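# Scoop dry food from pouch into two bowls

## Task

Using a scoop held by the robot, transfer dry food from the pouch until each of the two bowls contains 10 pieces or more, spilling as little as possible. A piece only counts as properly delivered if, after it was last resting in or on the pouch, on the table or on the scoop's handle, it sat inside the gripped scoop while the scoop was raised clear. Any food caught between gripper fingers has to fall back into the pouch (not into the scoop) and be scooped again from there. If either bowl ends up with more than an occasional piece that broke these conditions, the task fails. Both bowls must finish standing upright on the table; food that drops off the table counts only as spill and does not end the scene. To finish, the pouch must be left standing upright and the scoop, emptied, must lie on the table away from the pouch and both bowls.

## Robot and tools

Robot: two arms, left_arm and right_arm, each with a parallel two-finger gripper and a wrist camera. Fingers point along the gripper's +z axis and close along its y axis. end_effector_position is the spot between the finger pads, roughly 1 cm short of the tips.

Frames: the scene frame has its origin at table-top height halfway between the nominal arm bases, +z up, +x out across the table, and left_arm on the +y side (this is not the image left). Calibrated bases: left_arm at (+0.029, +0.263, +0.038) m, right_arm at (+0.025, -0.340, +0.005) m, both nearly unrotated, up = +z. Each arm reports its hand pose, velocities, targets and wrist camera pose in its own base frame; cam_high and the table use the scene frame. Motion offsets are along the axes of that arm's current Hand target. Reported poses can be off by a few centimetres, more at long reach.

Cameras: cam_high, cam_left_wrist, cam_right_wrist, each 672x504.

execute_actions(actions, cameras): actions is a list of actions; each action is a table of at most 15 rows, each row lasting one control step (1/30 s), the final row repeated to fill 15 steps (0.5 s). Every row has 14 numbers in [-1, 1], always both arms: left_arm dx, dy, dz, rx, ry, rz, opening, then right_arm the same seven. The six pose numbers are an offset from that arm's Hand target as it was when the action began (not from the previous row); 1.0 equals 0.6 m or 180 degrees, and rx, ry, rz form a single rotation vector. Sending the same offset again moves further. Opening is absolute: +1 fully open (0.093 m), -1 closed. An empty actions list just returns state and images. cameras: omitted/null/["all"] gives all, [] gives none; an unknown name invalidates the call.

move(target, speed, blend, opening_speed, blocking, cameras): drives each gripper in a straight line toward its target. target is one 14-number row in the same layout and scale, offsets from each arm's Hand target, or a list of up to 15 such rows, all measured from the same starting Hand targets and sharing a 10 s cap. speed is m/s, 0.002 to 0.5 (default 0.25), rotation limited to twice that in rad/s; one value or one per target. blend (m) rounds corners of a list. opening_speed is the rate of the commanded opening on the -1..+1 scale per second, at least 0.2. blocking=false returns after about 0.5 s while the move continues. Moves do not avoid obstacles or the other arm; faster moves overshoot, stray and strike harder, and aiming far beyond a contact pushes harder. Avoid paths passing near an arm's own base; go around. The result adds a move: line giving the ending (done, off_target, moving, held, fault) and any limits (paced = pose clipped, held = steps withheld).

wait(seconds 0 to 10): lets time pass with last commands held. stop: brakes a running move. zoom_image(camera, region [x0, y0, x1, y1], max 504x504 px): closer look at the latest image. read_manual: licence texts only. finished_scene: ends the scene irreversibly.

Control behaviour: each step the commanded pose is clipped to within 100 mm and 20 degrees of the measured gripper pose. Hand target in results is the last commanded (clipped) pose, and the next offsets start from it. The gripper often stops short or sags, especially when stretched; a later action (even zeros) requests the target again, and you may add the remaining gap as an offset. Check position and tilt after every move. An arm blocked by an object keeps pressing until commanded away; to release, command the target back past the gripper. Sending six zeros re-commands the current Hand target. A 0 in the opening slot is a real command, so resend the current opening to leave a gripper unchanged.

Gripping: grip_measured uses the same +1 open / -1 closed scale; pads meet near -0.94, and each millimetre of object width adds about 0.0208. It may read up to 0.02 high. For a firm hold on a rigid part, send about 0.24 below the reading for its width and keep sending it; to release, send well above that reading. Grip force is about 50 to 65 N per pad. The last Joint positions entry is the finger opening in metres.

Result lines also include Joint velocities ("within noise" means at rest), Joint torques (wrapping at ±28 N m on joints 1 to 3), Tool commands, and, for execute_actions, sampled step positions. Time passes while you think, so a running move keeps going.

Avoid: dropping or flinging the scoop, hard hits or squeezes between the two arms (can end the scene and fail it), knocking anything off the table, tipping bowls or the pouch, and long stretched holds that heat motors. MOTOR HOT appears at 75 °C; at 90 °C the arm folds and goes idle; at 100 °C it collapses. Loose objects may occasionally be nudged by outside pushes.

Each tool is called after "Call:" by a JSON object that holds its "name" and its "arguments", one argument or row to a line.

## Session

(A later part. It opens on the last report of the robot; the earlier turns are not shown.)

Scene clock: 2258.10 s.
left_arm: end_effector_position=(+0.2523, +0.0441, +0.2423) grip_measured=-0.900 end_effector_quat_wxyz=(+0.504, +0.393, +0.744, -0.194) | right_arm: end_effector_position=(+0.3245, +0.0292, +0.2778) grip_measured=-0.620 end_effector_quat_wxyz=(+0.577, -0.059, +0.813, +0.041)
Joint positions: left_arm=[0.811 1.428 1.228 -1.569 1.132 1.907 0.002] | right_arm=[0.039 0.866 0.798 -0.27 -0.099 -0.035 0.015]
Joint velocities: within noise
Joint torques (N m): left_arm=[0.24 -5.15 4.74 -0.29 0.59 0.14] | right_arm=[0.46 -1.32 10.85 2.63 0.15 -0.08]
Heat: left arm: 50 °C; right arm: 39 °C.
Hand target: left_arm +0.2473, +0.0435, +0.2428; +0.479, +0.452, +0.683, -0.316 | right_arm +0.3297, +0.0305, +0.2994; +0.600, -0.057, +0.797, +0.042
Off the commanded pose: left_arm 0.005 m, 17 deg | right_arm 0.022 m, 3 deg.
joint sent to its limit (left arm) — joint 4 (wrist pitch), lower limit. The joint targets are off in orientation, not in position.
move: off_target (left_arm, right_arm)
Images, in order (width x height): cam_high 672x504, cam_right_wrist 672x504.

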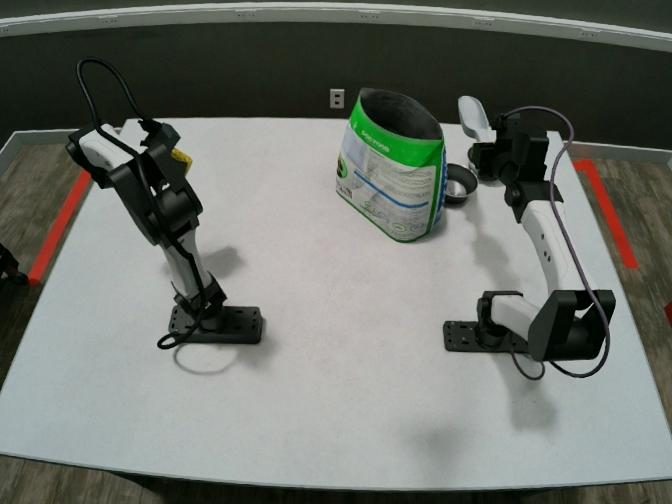

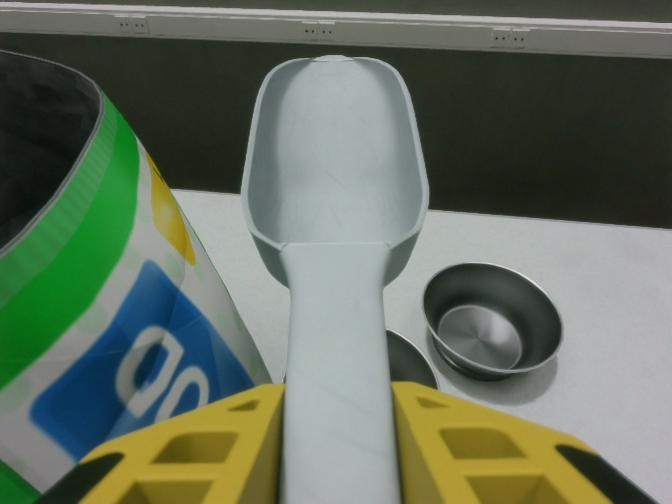

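Call:
{"name": "move", "arguments": {
  "target": [0,0,0,0,0,0,-0.9,0.0606,-0.0623,0.0608,0,0.133,0,-0.95],
  "speed": 0.25,
  "cameras": ["cam_right_wrist","cam_high"]
}}

Scene clock: 2276.87 s.
left_arm: end_effector_position=(+0.2523, +0.0441, +0.2423) grip_measured=-0.900 end_effector_quat_wxyz=(+0.504, +0.393, +0.744, -0.194) | right_arm: end_effector_position=(+0.3543, -0.0014, +0.2426) grip_measured=-0.620 end_effector_quat_wxyz=(+0.410, -0.062, +0.909, +0.030)
Joint positions: left_arm=[0.811 1.428 1.228 -1.569 1.132 1.907 0.002] | right_arm=[-0.083 1.209 1.141 -0.667 -0.166 -0.144 0.015]
Joint velocities: within noise
Joint torques (N m): left_arm=[0.25 -5.16 4.74 -0.3 0.6 0.14] | right_arm=[-0.9 -4.03 10.48 2.03 -0.09 -0.22]
Heat: left arm: 48 °C; right arm: 41 °C.
Hand target: left_arm +0.2473, +0.0435, +0.2428; +0.479, +0.452, +0.683, -0.316 | right_arm +0.3596, -0.0029, +0.2544; +0.421, -0.064, +0.904, +0.029
Off the commanded pose: left_arm 0.005 m, 17 deg | right_arm 0.013 m, 1 deg.
joint sent to its limit (left arm) — joint 4 (wrist pitch), lower limit. The joint targets are off in orientation, not in position.
move: off_target (left_arm, right_arm)
Images, in order (width x height): cam_high 672x504, cam_right_wrist 672x504.

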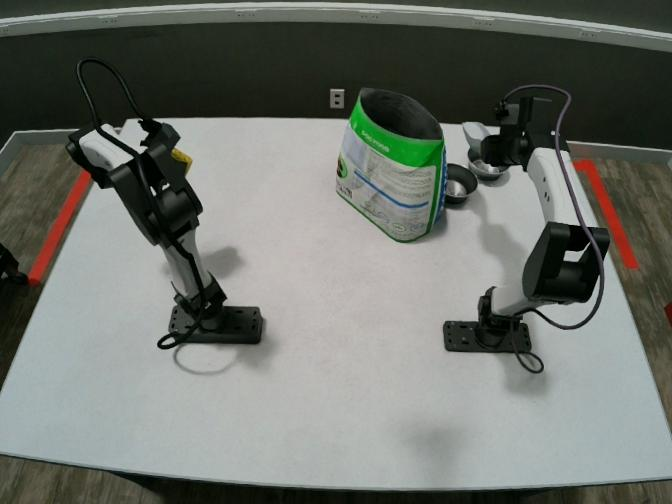

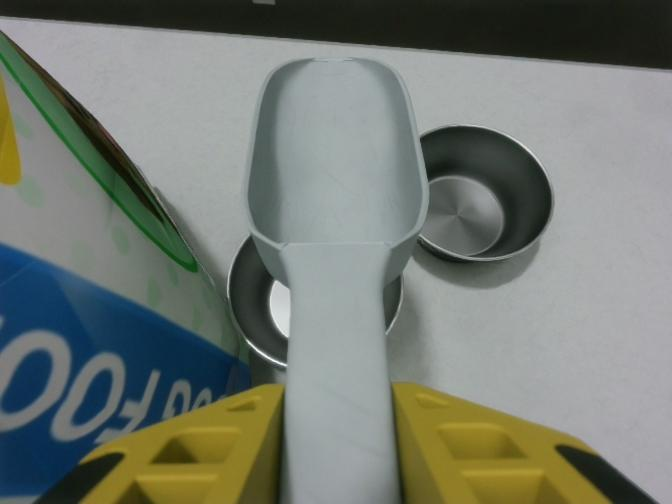

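Call:
{"name": "move", "arguments": {
  "target": [0,0,0,0,0,0,-0.9,0.031,0.023,0.0,0,0.178,0,-0.95],
  "speed": 0.25,
  "cameras": ["cam_right_wrist","cam_high"]
}}

Scene clock: 2296.13 s.
left_arm: end_effector_position=(+0.2522, +0.0441, +0.2423) grip_measured=-0.900 end_effector_quat_wxyz=(+0.504, +0.393, +0.745, -0.194) | right_arm: end_effector_position=(+0.3409, +0.0077, +0.2366) grip_measured=-0.620 end_effector_quat_wxyz=(+0.153, -0.070, +0.986, +0.013)
Joint positions: left_arm=[0.811 1.428 1.228 -1.569 1.132 1.907 0.002] | right_arm=[0 1.62 1.747 -1.394 -0.047 -0.136 0.015]
Joint velocities: within noise
Joint torques (N m): left_arm=[0.25 -5.18 4.72 -0.3 0.59 0.14] | right_arm=[0.47 -6.64 8.95 1.09 0.12 -0.08]
Heat: left arm: 46 °C; right arm: 37 °C.
Hand target: left_arm +0.2473, +0.0435, +0.2428; +0.478, +0.452, +0.683, -0.316 | right_arm +0.3459, +0.0089, +0.2401; +0.155, -0.070, +0.985, +0.010
Off the commanded pose: left_arm 0.005 m, 17 deg | right_arm 0.006 m, 0 deg.
joint sent to its limit (left arm) — joint 4 (wrist pitch), lower limit. The joint targets are off in orientation, not in position.
move: off_target (left_arm)
Images, in order (width x height): cam_high 672x504, cam_right_wrist 672x504.

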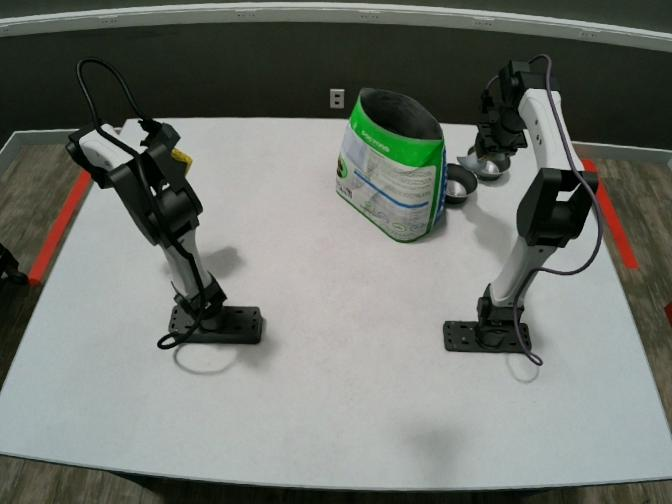

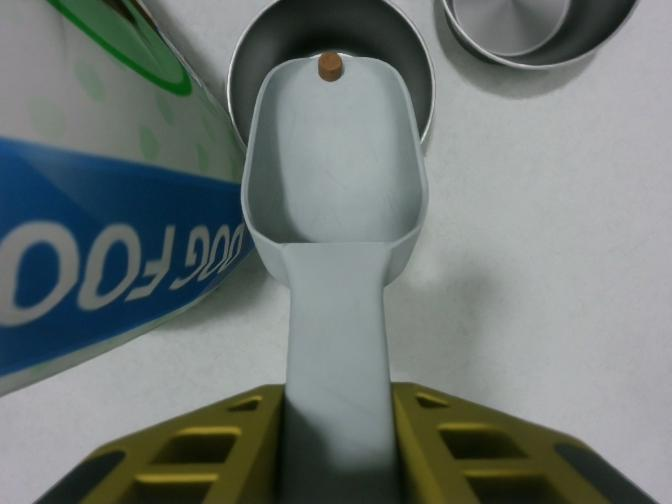

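Call:
{"name": "move", "arguments": {
  "target": [0,0,0,0,0,0,-0.9,-0.038,0.0,-0.0087,0,0.055,0,-0.95],
  "speed": 0.3,
  "cameras": ["cam_right_wrist"]
}}

Scene clock: 2302.07 s.
left_arm: end_effector_position=(+0.2522, +0.0441, +0.2423) grip_measured=-0.900 end_effector_quat_wxyz=(+0.504, +0.393, +0.745, -0.194) | right_arm: end_effector_position=(+0.3616, +0.0105, +0.2501) grip_measured=-0.620 end_effector_quat_wxyz=(+0.118, -0.070, +0.990, +0.005)
Joint positions: left_arm=[0.811 1.428 1.228 -1.569 1.132 1.907 0.002] | right_arm=[0.019 1.803 2.037 -1.569 -0.022 -0.121 0.015]
Joint velocities: within noise
Joint torques (N m): left_arm=[0.25 -5.19 4.74 -0.3 0.59 0.14] | right_arm=[0.44 -8.21 8.32 0.95 0.15 -0.08]
Heat: left arm: 46 °C; right arm: 37 °C.
Hand target: left_arm +0.2473, +0.0435, +0.2428; +0.478, +0.452, +0.683, -0.316 | right_arm +0.3657, +0.0119, +0.2522; +0.070, -0.071, +0.995, +0.004
Off the commanded pose: left_arm 0.005 m, 17 deg | right_arm 0.005 m, 6 deg.
joint sent to its limit (left arm) — joint 4 (wrist pitch), lower limit. The joint targets are off in orientation, not in position.
joint sent to its limit (right arm) — joint 4 (wrist pitch), lower limit. The joint targets are off in orientation, not in position.
move: off_target (left_arm, right_arm)
Images, in order (width x height): cam_right_wrist 672x504.

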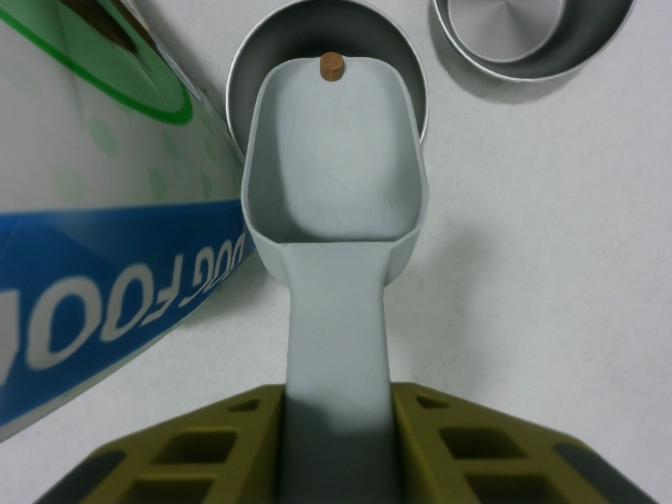

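Call:
{"name": "execute_actions", "arguments": {
  "actions": [
    [[0,0,0,0,0,0,-0.9,0,0,0,0,0,0.09,-0.95],[0,0,0,0,0,0,-0.9,0,0,0,0,0,0.09,-0.95],[0,0,0,0,0,0,-0.9,0,0,0,0,0,0.09,-0.95],[0,0,0,0,0,0,-0.9,0,0,0,0,0,-0.06,-0.95],[0,0,0,0,0,0,-0.9,0,0,0,0,0,-0.06,-0.95],[0,0,0,0,0,0,-0.9,0,0,0,0,0,-0.06,-0.95],[0,0,0,0,0,0,-0.9,0,0,0,0,0,0.09,-0.95],[0,0,0,0,0,0,-0.9,0,0,0,0,0,0.09,-0.95],[0,0,0,0,0,0,-0.9,0,0,0,0,0,0.09,-0.95],[0,0,0,0,0,0,-0.9,0,0,0,0,0,0,-0.95]]
  ],
  "cameras": ["cam_right_wrist"]
}}

Scene clock: 2310.47 s.
left_arm: end_effector_position=(+0.2522, +0.0441, +0.2423) grip_measured=-0.900 end_effector_quat_wxyz=(+0.504, +0.393, +0.745, -0.194) | right_arm: end_effector_position=(+0.3612, +0.0105, +0.2500) grip_measured=-0.620 end_effector_quat_wxyz=(+0.117, -0.063, +0.991, +0.004)
Joint positions: left_arm=[0.811 1.428 1.228 -1.569 1.132 1.907 0.002] | right_arm=[0.02 1.803 2.037 -1.571 -0.019 -0.104 0.015]
Joint velocities: within noise
Joint torques (N m): left_arm=[0.27 -5.18 4.74 -0.29 0.59 0.14] | right_arm=[0.24 -8.21 8.32 0.94 0.11 -0.22]
Heat: left arm: 45 °C; right arm: 38 °C.
Hand target: left_arm +0.2473, +0.0435, +0.2428; +0.478, +0.452, +0.683, -0.316 | right_arm +0.3657, +0.0119, +0.2522; +0.070, -0.071, +0.995, +0.004
Off the commanded pose: left_arm 0.005 m, 17 deg | right_arm 0.005 m, 6 deg.
joint sent to its limit (left arm) — joint 4 (wrist pitch), lower limit. The joint targets are off in orientation, not in position.
joint sent to its limit (right arm) — joint 4 (wrist pitch), lower limit. The joint targets are off in orientation, not in position.
Step readings (end_effector_position of left_arm | right_arm):
0: (+0.2522, +0.0441, +0.2423) | (+0.3613, +0.0104, +0.2500)
1: (+0.2522, +0.0441, +0.2423) | (+0.3613, +0.0104, +0.2500)
2: (+0.2522, +0.0441, +0.2423) | (+0.3613, +0.0104, +0.2500)
4: (+0.2522, +0.0441, +0.2423) | (+0.3613, +0.0102, +0.2500)
8: (+0.2522, +0.0441, +0.2423) | (+0.3613, +0.0101, +0.2500)
15: (+0.2522, +0.0441, +0.2423) | (+0.3612, +0.0105, +0.2500)
Images, in order (width x height): cam_right_wrist 672x504.

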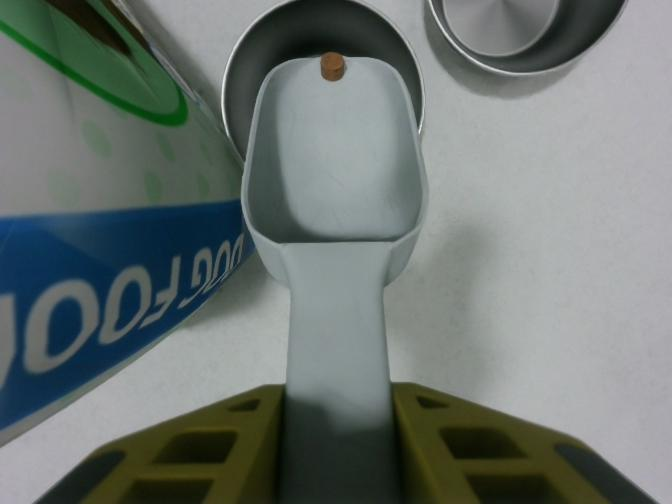

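Call:
{"name": "move", "arguments": {
  "target": [0,0,0,0,0,0,-0.9,0.0513,0.046,-0.0207,0,-0.289,0,-0.95],
  "speed": 0.4,
  "cameras": ["cam_right_wrist"]
}}

Scene clock: 2350.37 s.
left_arm: end_effector_position=(+0.2522, +0.0441, +0.2423) grip_measured=-0.900 end_effector_quat_wxyz=(+0.504, +0.393, +0.745, -0.194) | right_arm: end_effector_position=(+0.3297, +0.0323, +0.2583) grip_measured=-0.620 end_effector_quat_wxyz=(+0.490, -0.062, +0.869, +0.032)
Joint positions: left_arm=[0.811 1.428 1.228 -1.569 1.132 1.907 0.002] | right_arm=[0.069 0.997 0.951 -0.5 -0.057 -0.042 0.015]
Joint velocities: within noise
Joint torques (N m): left_arm=[0.27 -5.16 4.75 -0.29 0.59 0.14] | right_arm=[0.53 -4.15 5.98 2.49 0.09 -0.06]
Heat: left arm: 43 °C; right arm: 39 °C.
Hand target: left_arm +0.2473, +0.0435, +0.2428; +0.478, +0.452, +0.683, -0.316 | right_arm +0.3300, +0.0346, +0.2601; +0.499, -0.062, +0.864, +0.034
Off the commanded pose: left_arm 0.005 m, 17 deg | right_arm 0.003 m, 1 deg.
joint sent to its limit (left arm) — joint 4 (wrist pitch), lower limit. The joint targets are off in orientation, not in position.
move: off_target (left_arm)
Images, in order (width x height): cam_right_wrist 672x504.

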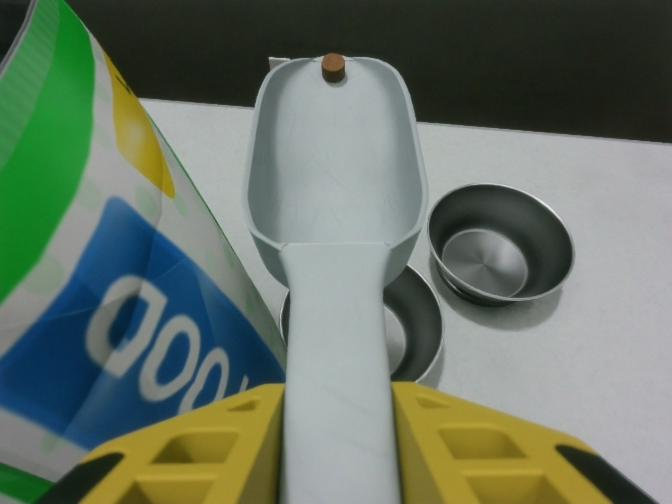

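Call:
{"name": "move", "arguments": {
  "target": [0,0,0,0,0,0,-0.9,0.1136,0.036,0.0365,-0.0279,-0.0177,0.6385,-0.95],
  "speed": 0.5,
  "cameras": ["cam_right_wrist","cam_high"]
}}

Call:
{"name": "zoom_image", "arguments": {
  "camera": "cam_high",
  "region": [400, 80, 600, 230]
}}

Scene clock: 2359.27 s.
left_arm: end_effector_position=(+0.2522, +0.0441, +0.2423) grip_measured=-0.900 end_effector_quat_wxyz=(+0.504, +0.393, +0.745, -0.194) | right_arm: end_effector_position=(+0.3129, +0.0529, +0.1873) grip_measured=-0.620 end_effector_quat_wxyz=(+0.252, +0.681, +0.508, +0.463)
Joint positions: left_arm=[0.811 1.428 1.228 -1.569 1.132 1.907 0.002] | right_arm=[0.19 0.865 0.548 -0.144 0.043 2.024 0.015]
Joint velocities: within noise
Joint torques (N m): left_arm=[0.24 -5.18 4.77 -0.3 0.59 0.14] | right_arm=[0.5 -3.74 6.09 2.49 0.21 -0.15]
Heat: left arm: 43 °C; right arm: 38 °C.
Hand target: left_arm +0.2473, +0.0435, +0.2428; +0.478, +0.452, +0.683, -0.316 | right_arm +0.3121, +0.0538, +0.1902; +0.257, +0.677, +0.503, +0.472
Off the commanded pose: left_arm 0.005 m, 17 deg | right_arm 0.003 m, 1 deg.
joint sent to its limit (left arm) — joint 4 (wrist pitch), lower limit. The joint targets are off in orientation, not in position.
move: off_target (left_arm)
Images, in order (width x height): cam_high 672x504, cam_right_wrist 672x504.

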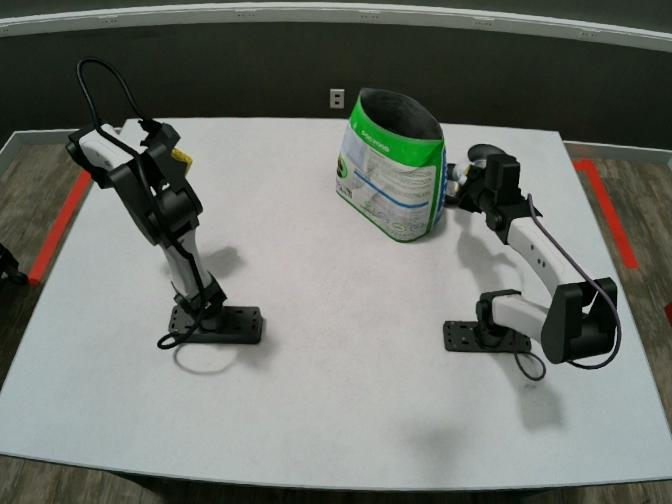

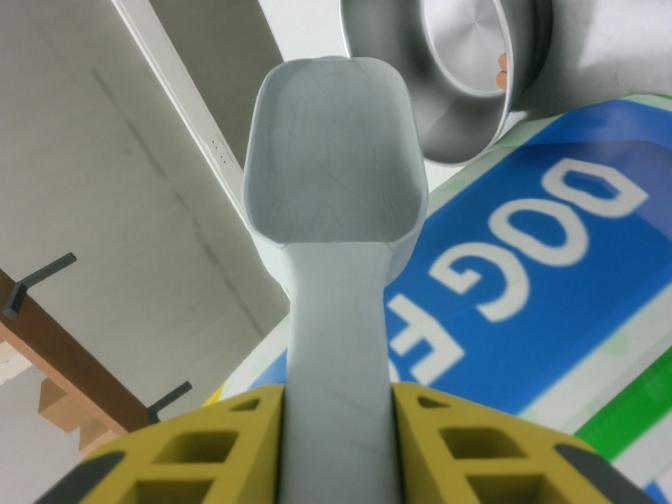

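Scaled by 2.520 from the camera's 672x504 image, which has a finer 960x720 frame.

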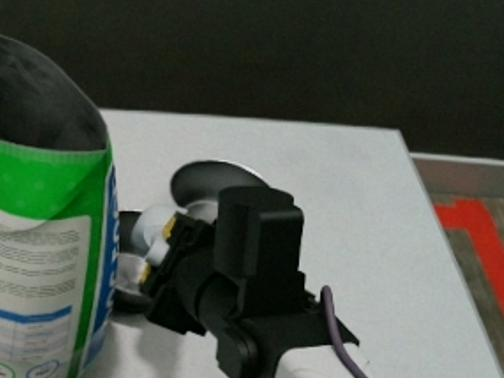

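Call:
{"name": "move", "arguments": {
  "target": [0,0,0,0,0,0,-0.9,0.048,0.1683,-0.1815,-0.0276,-0.018,-0.637,-0.95],
  "speed": 0.5,
  "cameras": []
}}

Scene clock: 2374.53 s.
left_arm: end_effector_position=(+0.2522, +0.0441, +0.2423) grip_measured=-0.900 end_effector_quat_wxyz=(+0.504, +0.393, +0.745, -0.194) | right_arm: end_effector_position=(+0.2606, +0.0306, +0.3151) grip_measured=-0.620 end_effector_quat_wxyz=(+0.559, -0.054, +0.826, +0.041)
Joint positions: left_arm=[0.811 1.428 1.228 -1.569 1.132 1.907 0.002] | right_arm=[0.085 0.694 0.963 -0.649 -0.05 -0.011 0.015]
Joint velocities: within noise
Joint torques (N m): left_arm=[0.27 -5.18 4.72 -0.3 0.59 0.14] | right_arm=[-0.92 0.5 9.8 2.35 0 -0.23]
Heat: left arm: 42 °C; right arm: 37 °C.
Hand target: left_arm +0.2473, +0.0435, +0.2428; +0.478, +0.452, +0.683, -0.316 | right_arm +0.2600, +0.0299, +0.3301; +0.572, -0.056, +0.817, +0.041
Off the commanded pose: left_arm 0.005 m, 17 deg | right_arm 0.015 m, 2 deg.
joint sent to its limit (left arm) — joint 4 (wrist pitch), lower limit. The joint targets are off in orientation, not in position.
move: off_target (left_arm, right_arm)
No camera images: "cameras" was empty.

Call:
{"name": "move", "arguments": {
  "target": [
    [0,0,0,0,0,0,-0.9,-0.0861,0,-0.0314,0,0,0,-0.95],
    [0,0,0,0,0,0,-0.9,-0.1067,0.1514,0.025,-0.1566,0,-0.057,-0.95]
  ],
  "speed": 0.4,
  "blend": 0.02,
  "cameras": ["cam_right_wrist"]
}}

Scene clock: 2383.73 s.
left_arm: end_effector_position=(+0.2522, +0.0441, +0.2423) grip_measured=-0.900 end_effector_quat_wxyz=(+0.504, +0.393, +0.745, -0.194) | right_arm: end_effector_position=(+0.2815, +0.1204, +0.3678) grip_measured=-0.620 end_effector_quat_wxyz=(+0.523, -0.255, +0.792, +0.186)
Joint positions: left_arm=[0.811 1.428 1.228 -1.569 1.132 1.907 0.002] | right_arm=[0.162 0.996 1.292 -0.736 -0.452 -0.172 0.015]
Joint velocities: within noise
Joint torques (N m): left_arm=[0.27 -5.16 4.71 -0.3 0.6 0.14] | right_arm=[0.51 -1.35 9.51 2.49 -0.13 -0.25]
Heat: left arm: 42 °C; right arm: 37 °C.
Hand target: left_arm +0.2473, +0.0435, +0.2428; +0.478, +0.452, +0.683, -0.316 | right_arm +0.2830, +0.1247, +0.3853; +0.543, -0.266, +0.774, +0.187
Off the commanded pose: left_arm 0.005 m, 17 deg | right_arm 0.018 m, 3 deg.
joint sent to its limit (left arm) — joint 4 (wrist pitch), lower limit. The joint targets are off in orientation, not in position.
move: off_target (left_arm, right_arm)
Images, in order (width x height): cam_right_wrist 672x504.

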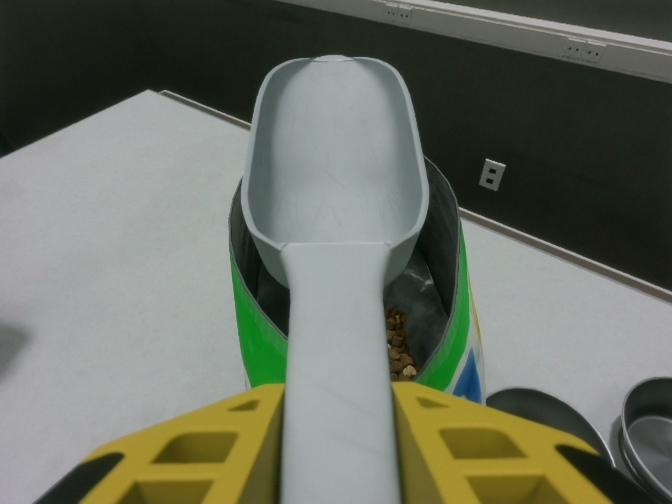

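Call:
{"name": "move", "arguments": {
  "target": [
    [0,0,0,0,0,0,-0.9,0.0171,-0.03,0.0506,0,0.122,0,-0.95],
    [0,0,0,0,0,0,-0.9,0.0593,-0.048,0.105,0,0.222,0,-0.95],
    [0,0,0,0,0,0,-0.9,0.1168,-0.048,0.1667,0,0.278,0,-0.95],
    [0,0,0,0,0,0,-0.9,0.1958,-0.048,0.1688,0,0.333,0,-0.95]
  ],
  "speed": 0.2,
  "blend": 0.015,
  "cameras": ["cam_right_wrist","cam_high"]
}}

Scene clock: 2399.77 s.
left_arm: end_effector_position=(+0.2522, +0.0441, +0.2423) grip_measured=-0.900 end_effector_quat_wxyz=(+0.504, +0.393, +0.745, -0.194) | right_arm: end_effector_position=(+0.3523, +0.1463, +0.2620) grip_measured=-0.620 end_effector_quat_wxyz=(+0.156, -0.327, +0.931, +0.051)
Joint positions: left_arm=[0.811 1.428 1.228 -1.569 1.132 1.907 0.002] | right_arm=[0.351 1.821 2.088 -1.521 -0.096 -0.308 0.015]
Joint velocities: within noise
Joint torques (N m): left_arm=[0.27 -5.16 4.74 -0.3 0.6 0.14] | right_arm=[-0.2 -7.28 3.74 0.57 0.41 -0.12]
Heat: left arm: 41 °C; right arm: 39 °C.
Hand target: left_arm +0.2473, +0.0435, +0.2428; +0.478, +0.452, +0.683, -0.316 | right_arm +0.3442, +0.1361, +0.2403; +0.083, -0.324, +0.942, +0.029
Off the commanded pose: left_arm 0.005 m, 17 deg | right_arm 0.025 m, 9 deg.
joint sent to its limit (left arm) — joint 4 (wrist pitch), lower limit. The joint targets are off in orientation, not in position.
joint sent to its limit (right arm) — joint 4 (wrist pitch), lower limit. The joint targets still meet the commanded pose.
move: off_target (left_arm, right_arm)
Images, in order (width x height): cam_high 672x504, cam_right_wrist 672x504.

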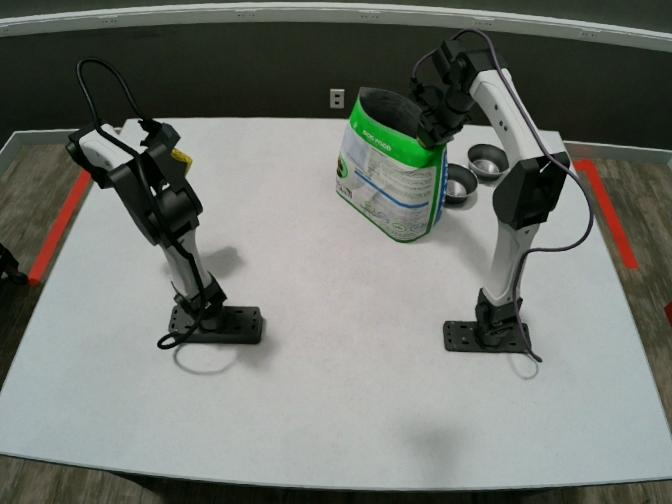

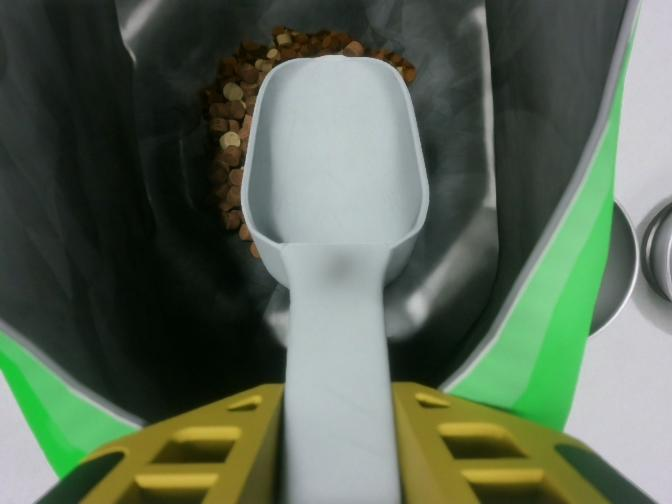

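Call:
{"name": "move", "arguments": {
  "target": [
    [0,0,0,0,0,0,-0.9,0.01,-0.047,0.02,0,0.022,0,-0.95],
    [0,0,0,0,0,0,-0.9,0.022,-0.047,0.053,0,0.022,0,-0.95]
  ],
  "speed": 0.12,
  "blend": 0.01,
  "cameras": ["cam_right_wrist"]
}}

Scene clock: 2411.33 s.
left_arm: end_effector_position=(+0.2522, +0.0441, +0.2423) grip_measured=-0.900 end_effector_quat_wxyz=(+0.504, +0.393, +0.745, -0.194) | right_arm: end_effector_position=(+0.3608, +0.1282, +0.2318) grip_measured=-0.620 end_effector_quat_wxyz=(+0.111, -0.332, +0.936, +0.044)
Joint positions: left_arm=[0.811 1.428 1.228 -1.569 1.132 1.907 0.002] | right_arm=[0.299 1.877 2.055 -1.53 -0.097 -0.372 0.015]
Joint velocities: within noise
Joint torques (N m): left_arm=[0.25 -5.16 4.75 -0.29 0.59 0.14] | right_arm=[-1.91 -7.13 3.25 0.46 0.55 -0.24]
Heat: left arm: 41 °C; right arm: 37 °C.
Hand target: left_arm +0.2473, +0.0435, +0.2428; +0.478, +0.452, +0.683, -0.316 | right_arm +0.3555, +0.1094, +0.2065; +0.051, -0.325, +0.944, +0.018
Off the commanded pose: left_arm 0.005 m, 17 deg | right_arm 0.032 m, 8 deg.
joint sent to its limit (left arm) — joint 4 (wrist pitch), lower limit. The joint targets are off in orientation, not in position.
joint sent to its limit (right arm) — joint 4 (wrist pitch), lower limit. The joint targets still meet the commanded pose.
move: off_target (left_arm, right_arm)
Images, in order (width x height): cam_right_wrist 672x504.

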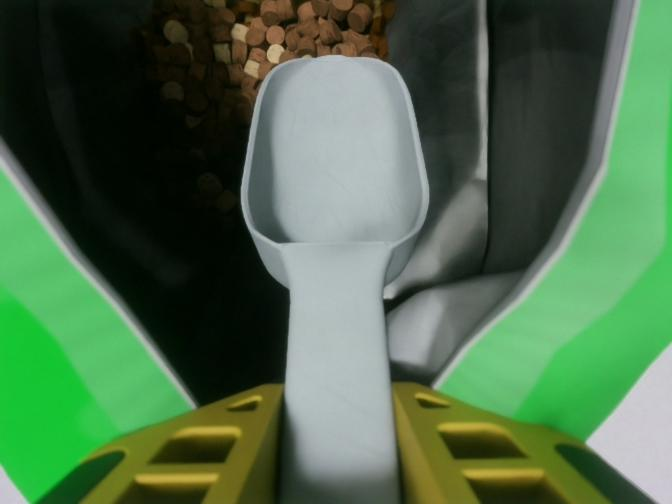

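Call:
{"name": "move", "arguments": {
  "target": [
    [0,0,0,0,0,0,-0.9,-0.001,0,0.037,0,0,0,-0.95],
    [0,0,0,0,0,0,-0.9,-0.0848,0,0.0377,0,-0.077,0,-0.95],
    [0,0,0,0,0,0,-0.9,-0.1468,0,0.083,0,-0.149,0,-0.95]
  ],
  "speed": 0.12,
  "blend": 0.005,
  "cameras": ["cam_right_wrist","cam_high"]
}}

Scene clock: 2426.27 s.
left_arm: end_effector_position=(+0.2522, +0.0441, +0.2423) grip_measured=-0.900 end_effector_quat_wxyz=(+0.504, +0.393, +0.745, -0.194) | right_arm: end_effector_position=(+0.3645, +0.1464, +0.1913) grip_measured=-0.621 end_effector_quat_wxyz=(+0.190, -0.316, +0.924, +0.098)
Joint positions: left_arm=[0.811 1.428 1.228 -1.569 1.132 1.907 0.002] | right_arm=[0.294 1.695 1.604 -1.097 -0.206 -0.325 0.015]
Joint velocities: within noise
Joint torques (N m): left_arm=[0.25 -5.18 4.72 -0.29 0.59 0.14] | right_arm=[-0.06 -1.5 2.86 4.09 0.02 -0.08]
Heat: left arm: 41 °C; right arm: 35 °C.
Hand target: left_arm +0.2473, +0.0435, +0.2428; +0.478, +0.452, +0.683, -0.316 | right_arm +0.4289, +0.1665, +0.1666; +0.268, -0.311, +0.907, +0.093
Off the commanded pose: left_arm 0.005 m, 17 deg | right_arm 0.072 m, 9 deg.
joint sent to its limit (left arm) — joint 4 (wrist pitch), lower limit. The joint targets are off in orientation, not in position.
move: off_target (left_arm, right_arm)
Images, in order (width x height): cam_high 672x504, cam_right_wrist 672x504.

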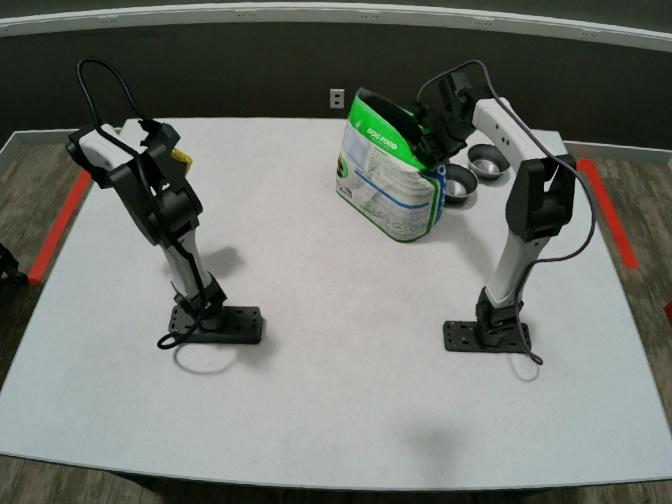

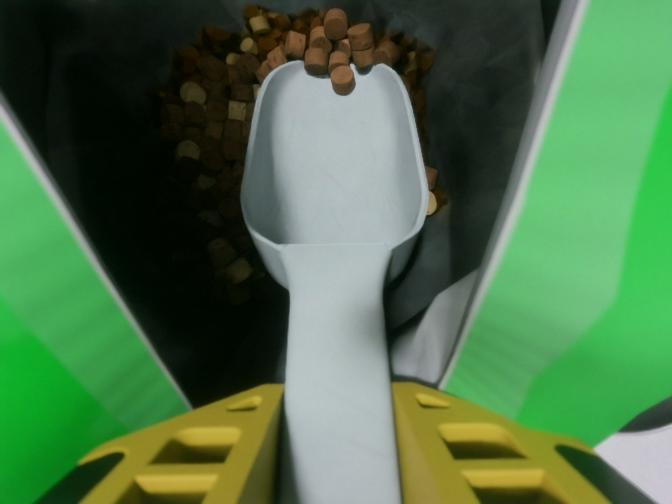

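Call:
{"name": "move", "arguments": {
  "target": [
    [0,0,0,0,0,0,-0.9,0.026,0,-0.0825,0,-0.028,0,-0.95],
    [0,0,0,0,0,0,-0.9,-0.0333,0.02,-0.1433,0,-0.083,0,-0.95]
  ],
  "speed": 0.12,
  "blend": 0.01,
  "cameras": ["cam_right_wrist"]
}}

Scene clock: 2437.50 s.
left_arm: end_effector_position=(+0.2522, +0.0441, +0.2423) grip_measured=-0.900 end_effector_quat_wxyz=(+0.504, +0.393, +0.745, -0.194) | right_arm: end_effector_position=(+0.3993, +0.1616, +0.2539) grip_measured=-0.621 end_effector_quat_wxyz=(+0.386, -0.300, +0.860, +0.143)
Joint positions: left_arm=[0.811 1.428 1.228 -1.569 1.132 1.907 0.002] | right_arm=[0.262 1.534 1.451 -0.686 -0.317 -0.274 0.015]
Joint velocities: within noise
Joint torques (N m): left_arm=[0.27 -5.16 4.75 -0.3 0.59 0.14] | right_arm=[-0.12 -9.73 5.46 1.99 0.18 -0.16]
Heat: left arm: 40 °C; right arm: 41 °C.
Hand target: left_arm +0.2473, +0.0435, +0.2428; +0.478, +0.452, +0.683, -0.316 | right_arm +0.3978, +0.1573, +0.2496; +0.384, -0.297, +0.864, +0.133
Off the commanded pose: left_arm 0.005 m, 17 deg | right_arm 0.006 m, 1 deg.
joint sent to its limit (left arm) — joint 4 (wrist pitch), lower limit. The joint targets are off in orientation, not in position.
move: off_target (left_arm)
Images, in order (width x height): cam_right_wrist 672x504.

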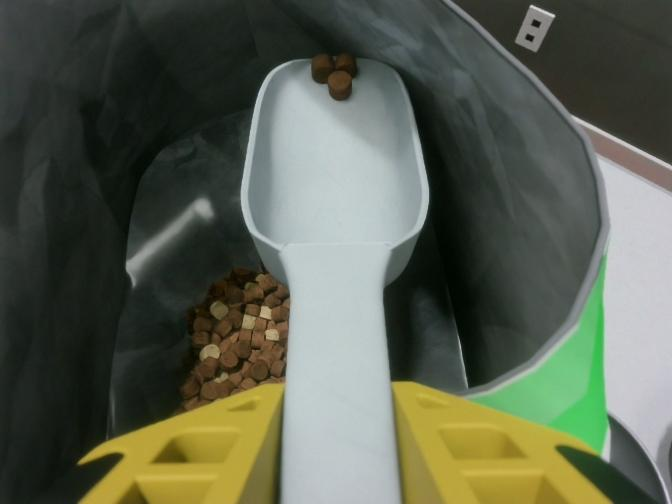

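Call:
{"name": "zoom_image", "arguments": {
  "camera": "cam_right_wrist",
  "region": [140, 230, 340, 430]
}}

Scaled by 2.520 from the camera's 672x504 image, which has a finer 960x720 frame.

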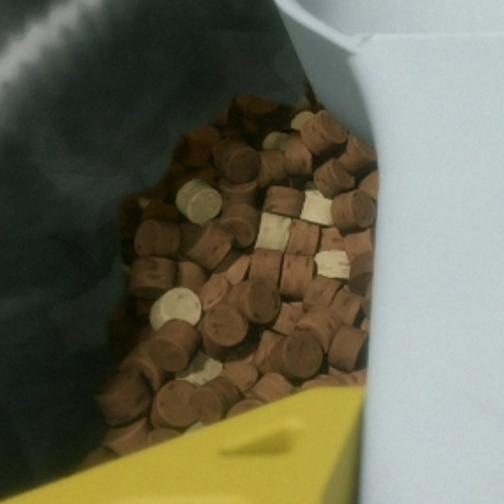

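Call:
{"name": "move", "arguments": {
  "target": [
    [0,0,0,0,0,0,-0.9,-0.0098,0.035,-0.0763,0,0.133,0,-0.95],
    [0,0,0,0,0,0,-0.9,0.0998,0.047,-0.0558,0,0.233,0,-0.95]
  ],
  "speed": 0.15,
  "blend": 0.01,
  "cameras": ["cam_right_wrist"]
}}

Scene clock: 2458.23 s.
left_arm: end_effector_position=(+0.2522, +0.0441, +0.2423) grip_measured=-0.900 end_effector_quat_wxyz=(+0.504, +0.393, +0.745, -0.194) | right_arm: end_effector_position=(+0.3575, +0.1546, +0.2498) grip_measured=-0.621 end_effector_quat_wxyz=(+0.160, -0.327, +0.931, +0.035)
Joint positions: left_arm=[0.811 1.428 1.228 -1.569 1.132 1.907 0.002] | right_arm=[0.385 1.821 2.033 -1.459 -0.054 -0.282 0.015]
Joint velocities: within noise
Joint torques (N m): left_arm=[0.25 -5.15 4.75 -0.31 0.59 0.14] | right_arm=[0.02 -9.43 3.22 -0.08 0.29 -0.06]
Heat: left arm: 40 °C; right arm: 36 °C.
Hand target: left_arm +0.2473, +0.0435, +0.2428; +0.478, +0.452, +0.683, -0.316 | right_arm +0.3292, +0.1397, +0.2276; +0.049, -0.325, +0.944, +0.018
Off the commanded pose: left_arm 0.005 m, 17 deg | right_arm 0.039 m, 13 deg.
joint sent to its limit (left arm) — joint 4 (wrist pitch), lower limit. The joint targets are off in orientation, not in position.
joint sent to its limit (right arm) — joint 4 (wrist pitch), lower limit. The joint targets are off in position and orientation.
move: off_target (left_arm, right_arm)
Images, in order (width x height): cam_right_wrist 672x504.

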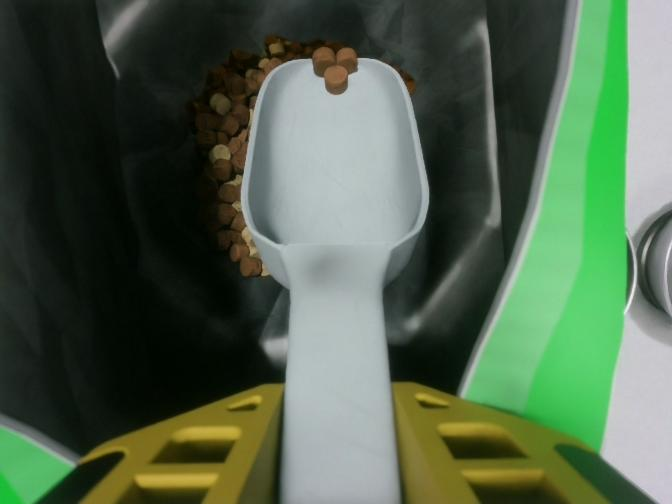

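Call:
{"name": "move", "arguments": {
  "target": [
    [0,0,0,0,0,0,-0.9,-0.0456,0.025,0.0435,0,-0.044,0,-0.95],
    [0,0,0,0,0,0,-0.9,-0.0852,0.025,0.0646,0,-0.1,0,-0.95],
    [0,0,0,0,0,0,-0.9,-0.1174,0.025,0.0764,0,-0.15,0,-0.95],
    [0,0,0,0,0,0,-0.9,-0.1282,0.025,-0.0229,0,-0.222,0,-0.95]
  ],
  "speed": 0.15,
  "blend": 0.01,
  "cameras": ["cam_right_wrist"]
}}

Scene clock: 2471.47 s.
left_arm: end_effector_position=(+0.2522, +0.0441, +0.2423) grip_measured=-0.900 end_effector_quat_wxyz=(+0.504, +0.393, +0.745, -0.194) | right_arm: end_effector_position=(+0.3812, +0.1963, +0.2385) grip_measured=-0.621 end_effector_quat_wxyz=(+0.350, -0.301, +0.879, +0.119)
Joint positions: left_arm=[0.811 1.428 1.228 -1.569 1.132 1.907 0.002] | right_arm=[0.409 1.557 1.469 -0.741 -0.17 -0.184 0.015]
Joint velocities: within noise
Joint torques (N m): left_arm=[0.23 -5.16 4.74 -0.3 0.59 0.14] | right_arm=[-0.18 -12.07 5.6 2.21 -0.13 -0.07]
Heat: left arm: 39 °C; right arm: 36 °C.
Hand target: left_arm +0.2473, +0.0435, +0.2428; +0.478, +0.452, +0.683, -0.316 | right_arm +0.3793, +0.1977, +0.2494; +0.369, -0.299, +0.871, +0.128
Off the commanded pose: left_arm 0.005 m, 17 deg | right_arm 0.011 m, 3 deg.
joint sent to its limit (left arm) — joint 4 (wrist pitch), lower limit. The joint targets are off in orientation, not in position.
move: off_target (left_arm, right_arm)
Images, in order (width x height): cam_right_wrist 672x504.

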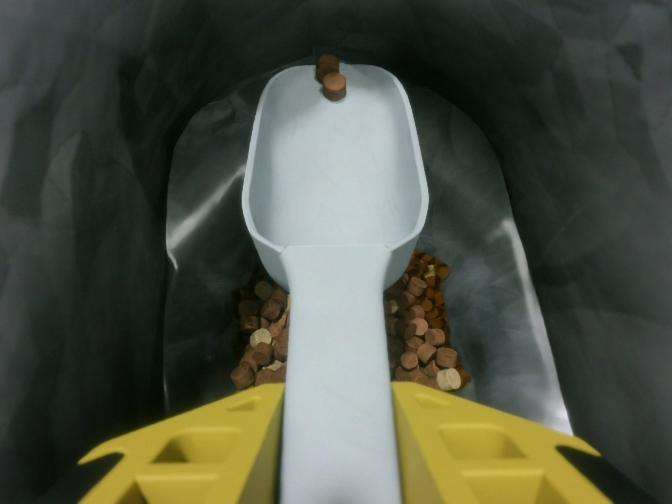

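Call:
{"name": "move", "arguments": {
  "target": [
    [0,0,0,0,0,0,-0.9,0.0044,0,-0.0885,0,0.122,0,-0.95],
    [0,0,0,0,0,0,-0.9,0.1132,0,-0.0644,0,0.222,0,-0.95],
    [0,0,0,0,0,0,-0.9,0.1238,0,0.0038,0,0.194,0,-0.95],
    [0,0,0,0,0,0,-0.9,0.1011,0,0.0513,0,0.144,0,-0.95]
  ],
  "speed": 0.15,
  "blend": 0.01,
  "cameras": ["cam_right_wrist"]
}}

Scene clock: 2505.37 s.
left_arm: end_effector_position=(+0.2522, +0.0441, +0.2423) grip_measured=-0.900 end_effector_quat_wxyz=(+0.504, +0.393, +0.745, -0.194) | right_arm: end_effector_position=(+0.3511, +0.1735, +0.2037) grip_measured=-0.621 end_effector_quat_wxyz=(+0.160, -0.319, +0.933, +0.048)
Joint positions: left_arm=[0.811 1.428 1.228 -1.569 1.132 1.907 0.002] | right_arm=[0.432 1.754 1.753 -1.24 -0.062 -0.217 0.015]
Joint velocities: within noise
Joint torques (N m): left_arm=[0.25 -5.16 4.75 -0.3 0.59 0.14] | right_arm=[0.51 -6.84 2.67 2.09 -0.11 -0.07]
Heat: left arm: 39 °C; right arm: 38 °C.
Hand target: left_arm +0.2473, +0.0435, +0.2428; +0.478, +0.452, +0.683, -0.316 | right_arm +0.3634, +0.1854, +0.1843; +0.164, -0.320, +0.931, +0.057
Off the commanded pose: left_arm 0.005 m, 17 deg | right_arm 0.026 m, 1 deg.
joint sent to its limit (left arm) — joint 4 (wrist pitch), lower limit. The joint targets are off in orientation, not in position.
move: off_target (left_arm, right_arm)
Images, in order (width x height): cam_right_wrist 672x504.

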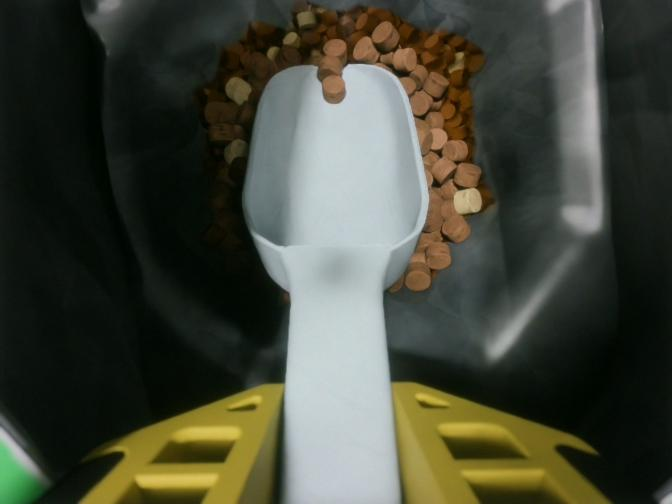

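Call:
{"name": "move", "arguments": {
  "target": [
    [0,0,0,0,0,0,-0.9,-0.012,0,-0.1304,0,0.011,0,-0.95],
    [0,0,0,0,0,0,-0.9,0.0813,0,-0.0934,0,0.078,0,-0.95]
  ],
  "speed": 0.15,
  "blend": 0.01,
  "cameras": ["cam_right_wrist"]
}}

Scene clock: 2543.77 s.
left_arm: end_effector_position=(+0.2522, +0.0441, +0.2423) grip_measured=-0.900 end_effector_quat_wxyz=(+0.504, +0.393, +0.745, -0.194) | right_arm: end_effector_position=(+0.3369, +0.1658, +0.2325) grip_measured=-0.621 end_effector_quat_wxyz=(+0.120, -0.326, +0.937, +0.042)
Joint positions: left_arm=[0.811 1.428 1.228 -1.569 1.132 1.907 0.002] | right_arm=[0.43 1.812 1.968 -1.478 -0.06 -0.233 0.015]
Joint velocities: within noise
Joint torques (N m): left_arm=[0.24 -5.16 4.75 -0.3 0.6 0.14] | right_arm=[-0.79 -11.4 2.88 -0.02 0.37 -0.21]
Heat: left arm: 38 °C; right arm: 37 °C.
Hand target: left_arm +0.2473, +0.0435, +0.2428; +0.478, +0.452, +0.683, -0.316 | right_arm +0.3122, +0.1454, +0.2202; +0.049, -0.325, +0.944, +0.018
Off the commanded pose: left_arm 0.005 m, 17 deg | right_arm 0.034 m, 9 deg.
joint sent to its limit (left arm) — joint 4 (wrist pitch), lower limit. The joint targets are off in orientation, not in position.
joint sent to its limit (right arm) — joint 4 (wrist pitch), lower limit. The joint targets still meet the commanded pose.
move: off_target (left_arm, right_arm)
Images, in order (width x height): cam_right_wrist 672x504.

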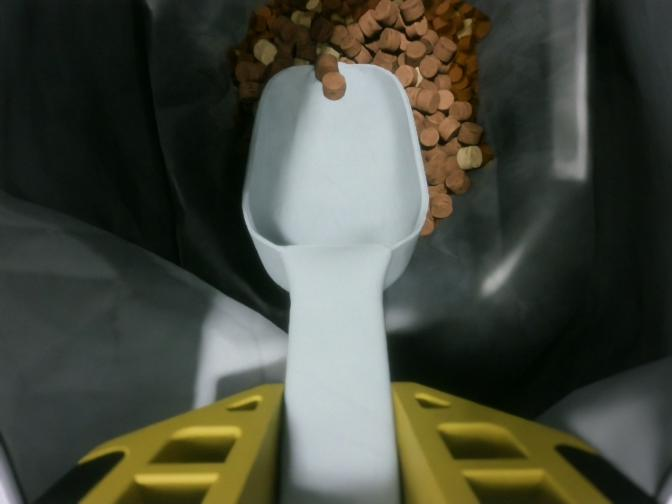

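Call:
{"name": "move", "arguments": {
  "target": [0,0,0,0,0,0,-0.9,0,0,0,0,0,0,-0.5],
  "opening_speed": 1,
  "cameras": ["cam_right_wrist"]
}}

Call:
{"name": "move", "arguments": {
  "target": [0,0,0,0,0,0,-0.9,0,0,0,0,0,0,-0.46],
  "opening_speed": 0.2,
  "cameras": ["cam_right_wrist"]
}}

Scene clock: 2549.50 s.
left_arm: end_effector_position=(+0.2522, +0.0441, +0.2423) grip_measured=-0.900 end_effector_quat_wxyz=(+0.504, +0.393, +0.745, -0.194) | right_arm: end_effector_position=(+0.3369, +0.1658, +0.2325) grip_measured=-0.500 end_effector_quat_wxyz=(+0.120, -0.327, +0.936, +0.042)
Joint positions: left_arm=[0.811 1.428 1.228 -1.569 1.132 1.907 0.002] | right_arm=[0.43 1.812 1.968 -1.478 -0.06 -0.234 0.021]
Joint velocities: within noise
Joint torques (N m): left_arm=[0.27 -5.19 4.72 -0.3 0.6 0.14] | right_arm=[-0.79 -11.4 2.88 -0.02 0.37 -0.19]
Heat: left arm: 38 °C; right arm: 37 °C.
Hand target: left_arm +0.2473, +0.0435, +0.2428; +0.478, +0.452, +0.683, -0.316 | right_arm +0.3122, +0.1454, +0.2202; +0.049, -0.325, +0.944, +0.018
Off the commanded pose: left_arm 0.005 m, 17 deg | right_arm 0.034 m, 9 deg.
joint sent to its limit (left arm) — joint 4 (wrist pitch), lower limit. The joint targets are off in orientation, not in position.
joint sent to its limit (right arm) — joint 4 (wrist pitch), lower limit. The joint targets still meet the commanded pose.
move: off_target (left_arm, right_arm)
Images, in order (width x height): cam_right_wrist 672x504.

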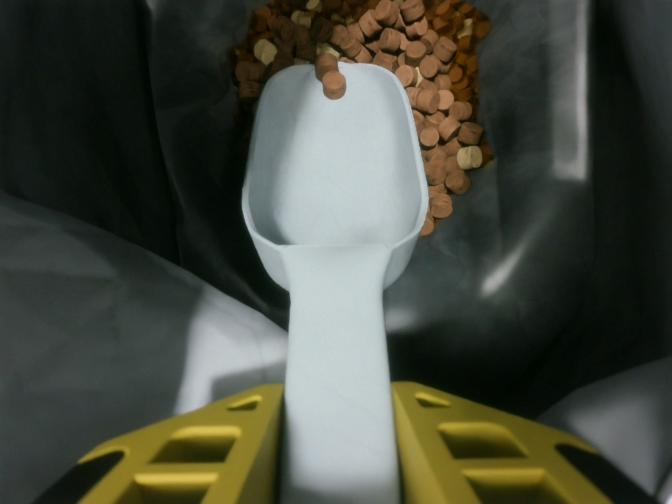

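Scene clock: 2550.43 s.
left_arm: end_effector_position=(+0.2522, +0.0441, +0.2423) grip_measured=-0.900 end_effector_quat_wxyz=(+0.504, +0.393, +0.745, -0.194) | right_arm: end_effector_position=(+0.3368, +0.1657, +0.2325) grip_measured=-0.463 end_effector_quat_wxyz=(+0.120, -0.327, +0.936, +0.042)
Joint positions: left_arm=[0.811 1.428 1.228 -1.569 1.132 1.907 0.002] | right_arm=[0.43 1.812 1.968 -1.478 -0.06 -0.234 0.023]
Joint velocities: within noise
Joint torques (N m): left_arm=[0.25 -5.15 4.74 -0.29 0.59 0.14] | right_arm=[-0.79 -11.41 2.86 -0.02 0.37 -0.19]
Heat: left arm: 38 °C; right arm: 37 °C.
Hand target: left_arm +0.2473, +0.0435, +0.2428; +0.478, +0.452, +0.683, -0.316 | right_arm +0.3121, +0.1454, +0.2202; +0.049, -0.325, +0.944, +0.018
Off the commanded pose: left_arm 0.005 m, 17 deg | right_arm 0.034 m, 9 deg.
joint sent to its limit (left arm) — joint 4 (wrist pitch), lower limit. The joint targets are off in orientation, not in position.
joint sent to its limit (right arm) — joint 4 (wrist pitch), lower limit. The joint targets still meet the commanded pose.
move: off_target (left_arm, right_arm)
Images, in order (width x height): cam_right_wrist 672x504.

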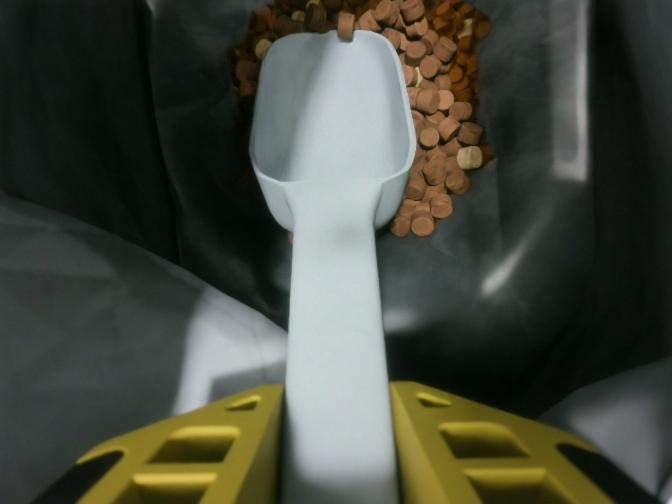

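Call:
{"name": "move", "arguments": {
  "target": [0,0,0,0,0,0,-0.9,-0.1315,0,-0.0528,0,-0.067,0,-0.51],
  "speed": 0.1,
  "cameras": ["cam_right_wrist"]
}}

Scene clock: 2561.23 s.
left_arm: end_effector_position=(+0.2522, +0.0441, +0.2423) grip_measured=-0.900 end_effector_quat_wxyz=(+0.504, +0.393, +0.745, -0.194) | right_arm: end_effector_position=(+0.3624, +0.1812, +0.2655) grip_measured=-0.504 end_effector_quat_wxyz=(+0.150, -0.320, +0.934, +0.048)
Joint positions: left_arm=[0.811 1.428 1.228 -1.569 1.132 1.907 0.002] | right_arm=[0.437 1.958 2.297 -1.599 -0.063 -0.213 0.021]
Joint velocities: within noise
Joint torques (N m): left_arm=[0.27 -5.18 4.74 -0.3 0.59 0.13] | right_arm=[0.91 -7.82 7.42 1.4 0 -0.03]
Heat: left arm: 37 °C; right arm: 38 °C.
Hand target: left_arm +0.2473, +0.0435, +0.2428; +0.478, +0.452, +0.683, -0.316 | right_arm +0.3713, +0.1916, +0.2601; +0.148, -0.321, +0.934, +0.052
Off the commanded pose: left_arm 0.005 m, 17 deg | right_arm 0.015 m, 0 deg.
joint read past its limit (right arm) — joint 4 (wrist pitch), lower limit.
joint sent to its limit (left arm) — joint 4 (wrist pitch), lower limit. The joint targets are off in orientation, not in position.
joint sent to its limit (right arm) — joint 4 (wrist pitch), lower limit. The joint targets still meet the commanded pose.
move: off_target (left_arm, right_arm)
Images, in order (width x height): cam_right_wrist 672x504.

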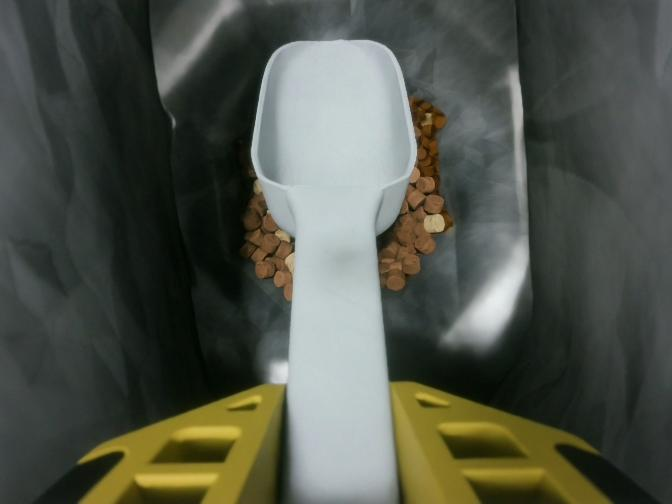

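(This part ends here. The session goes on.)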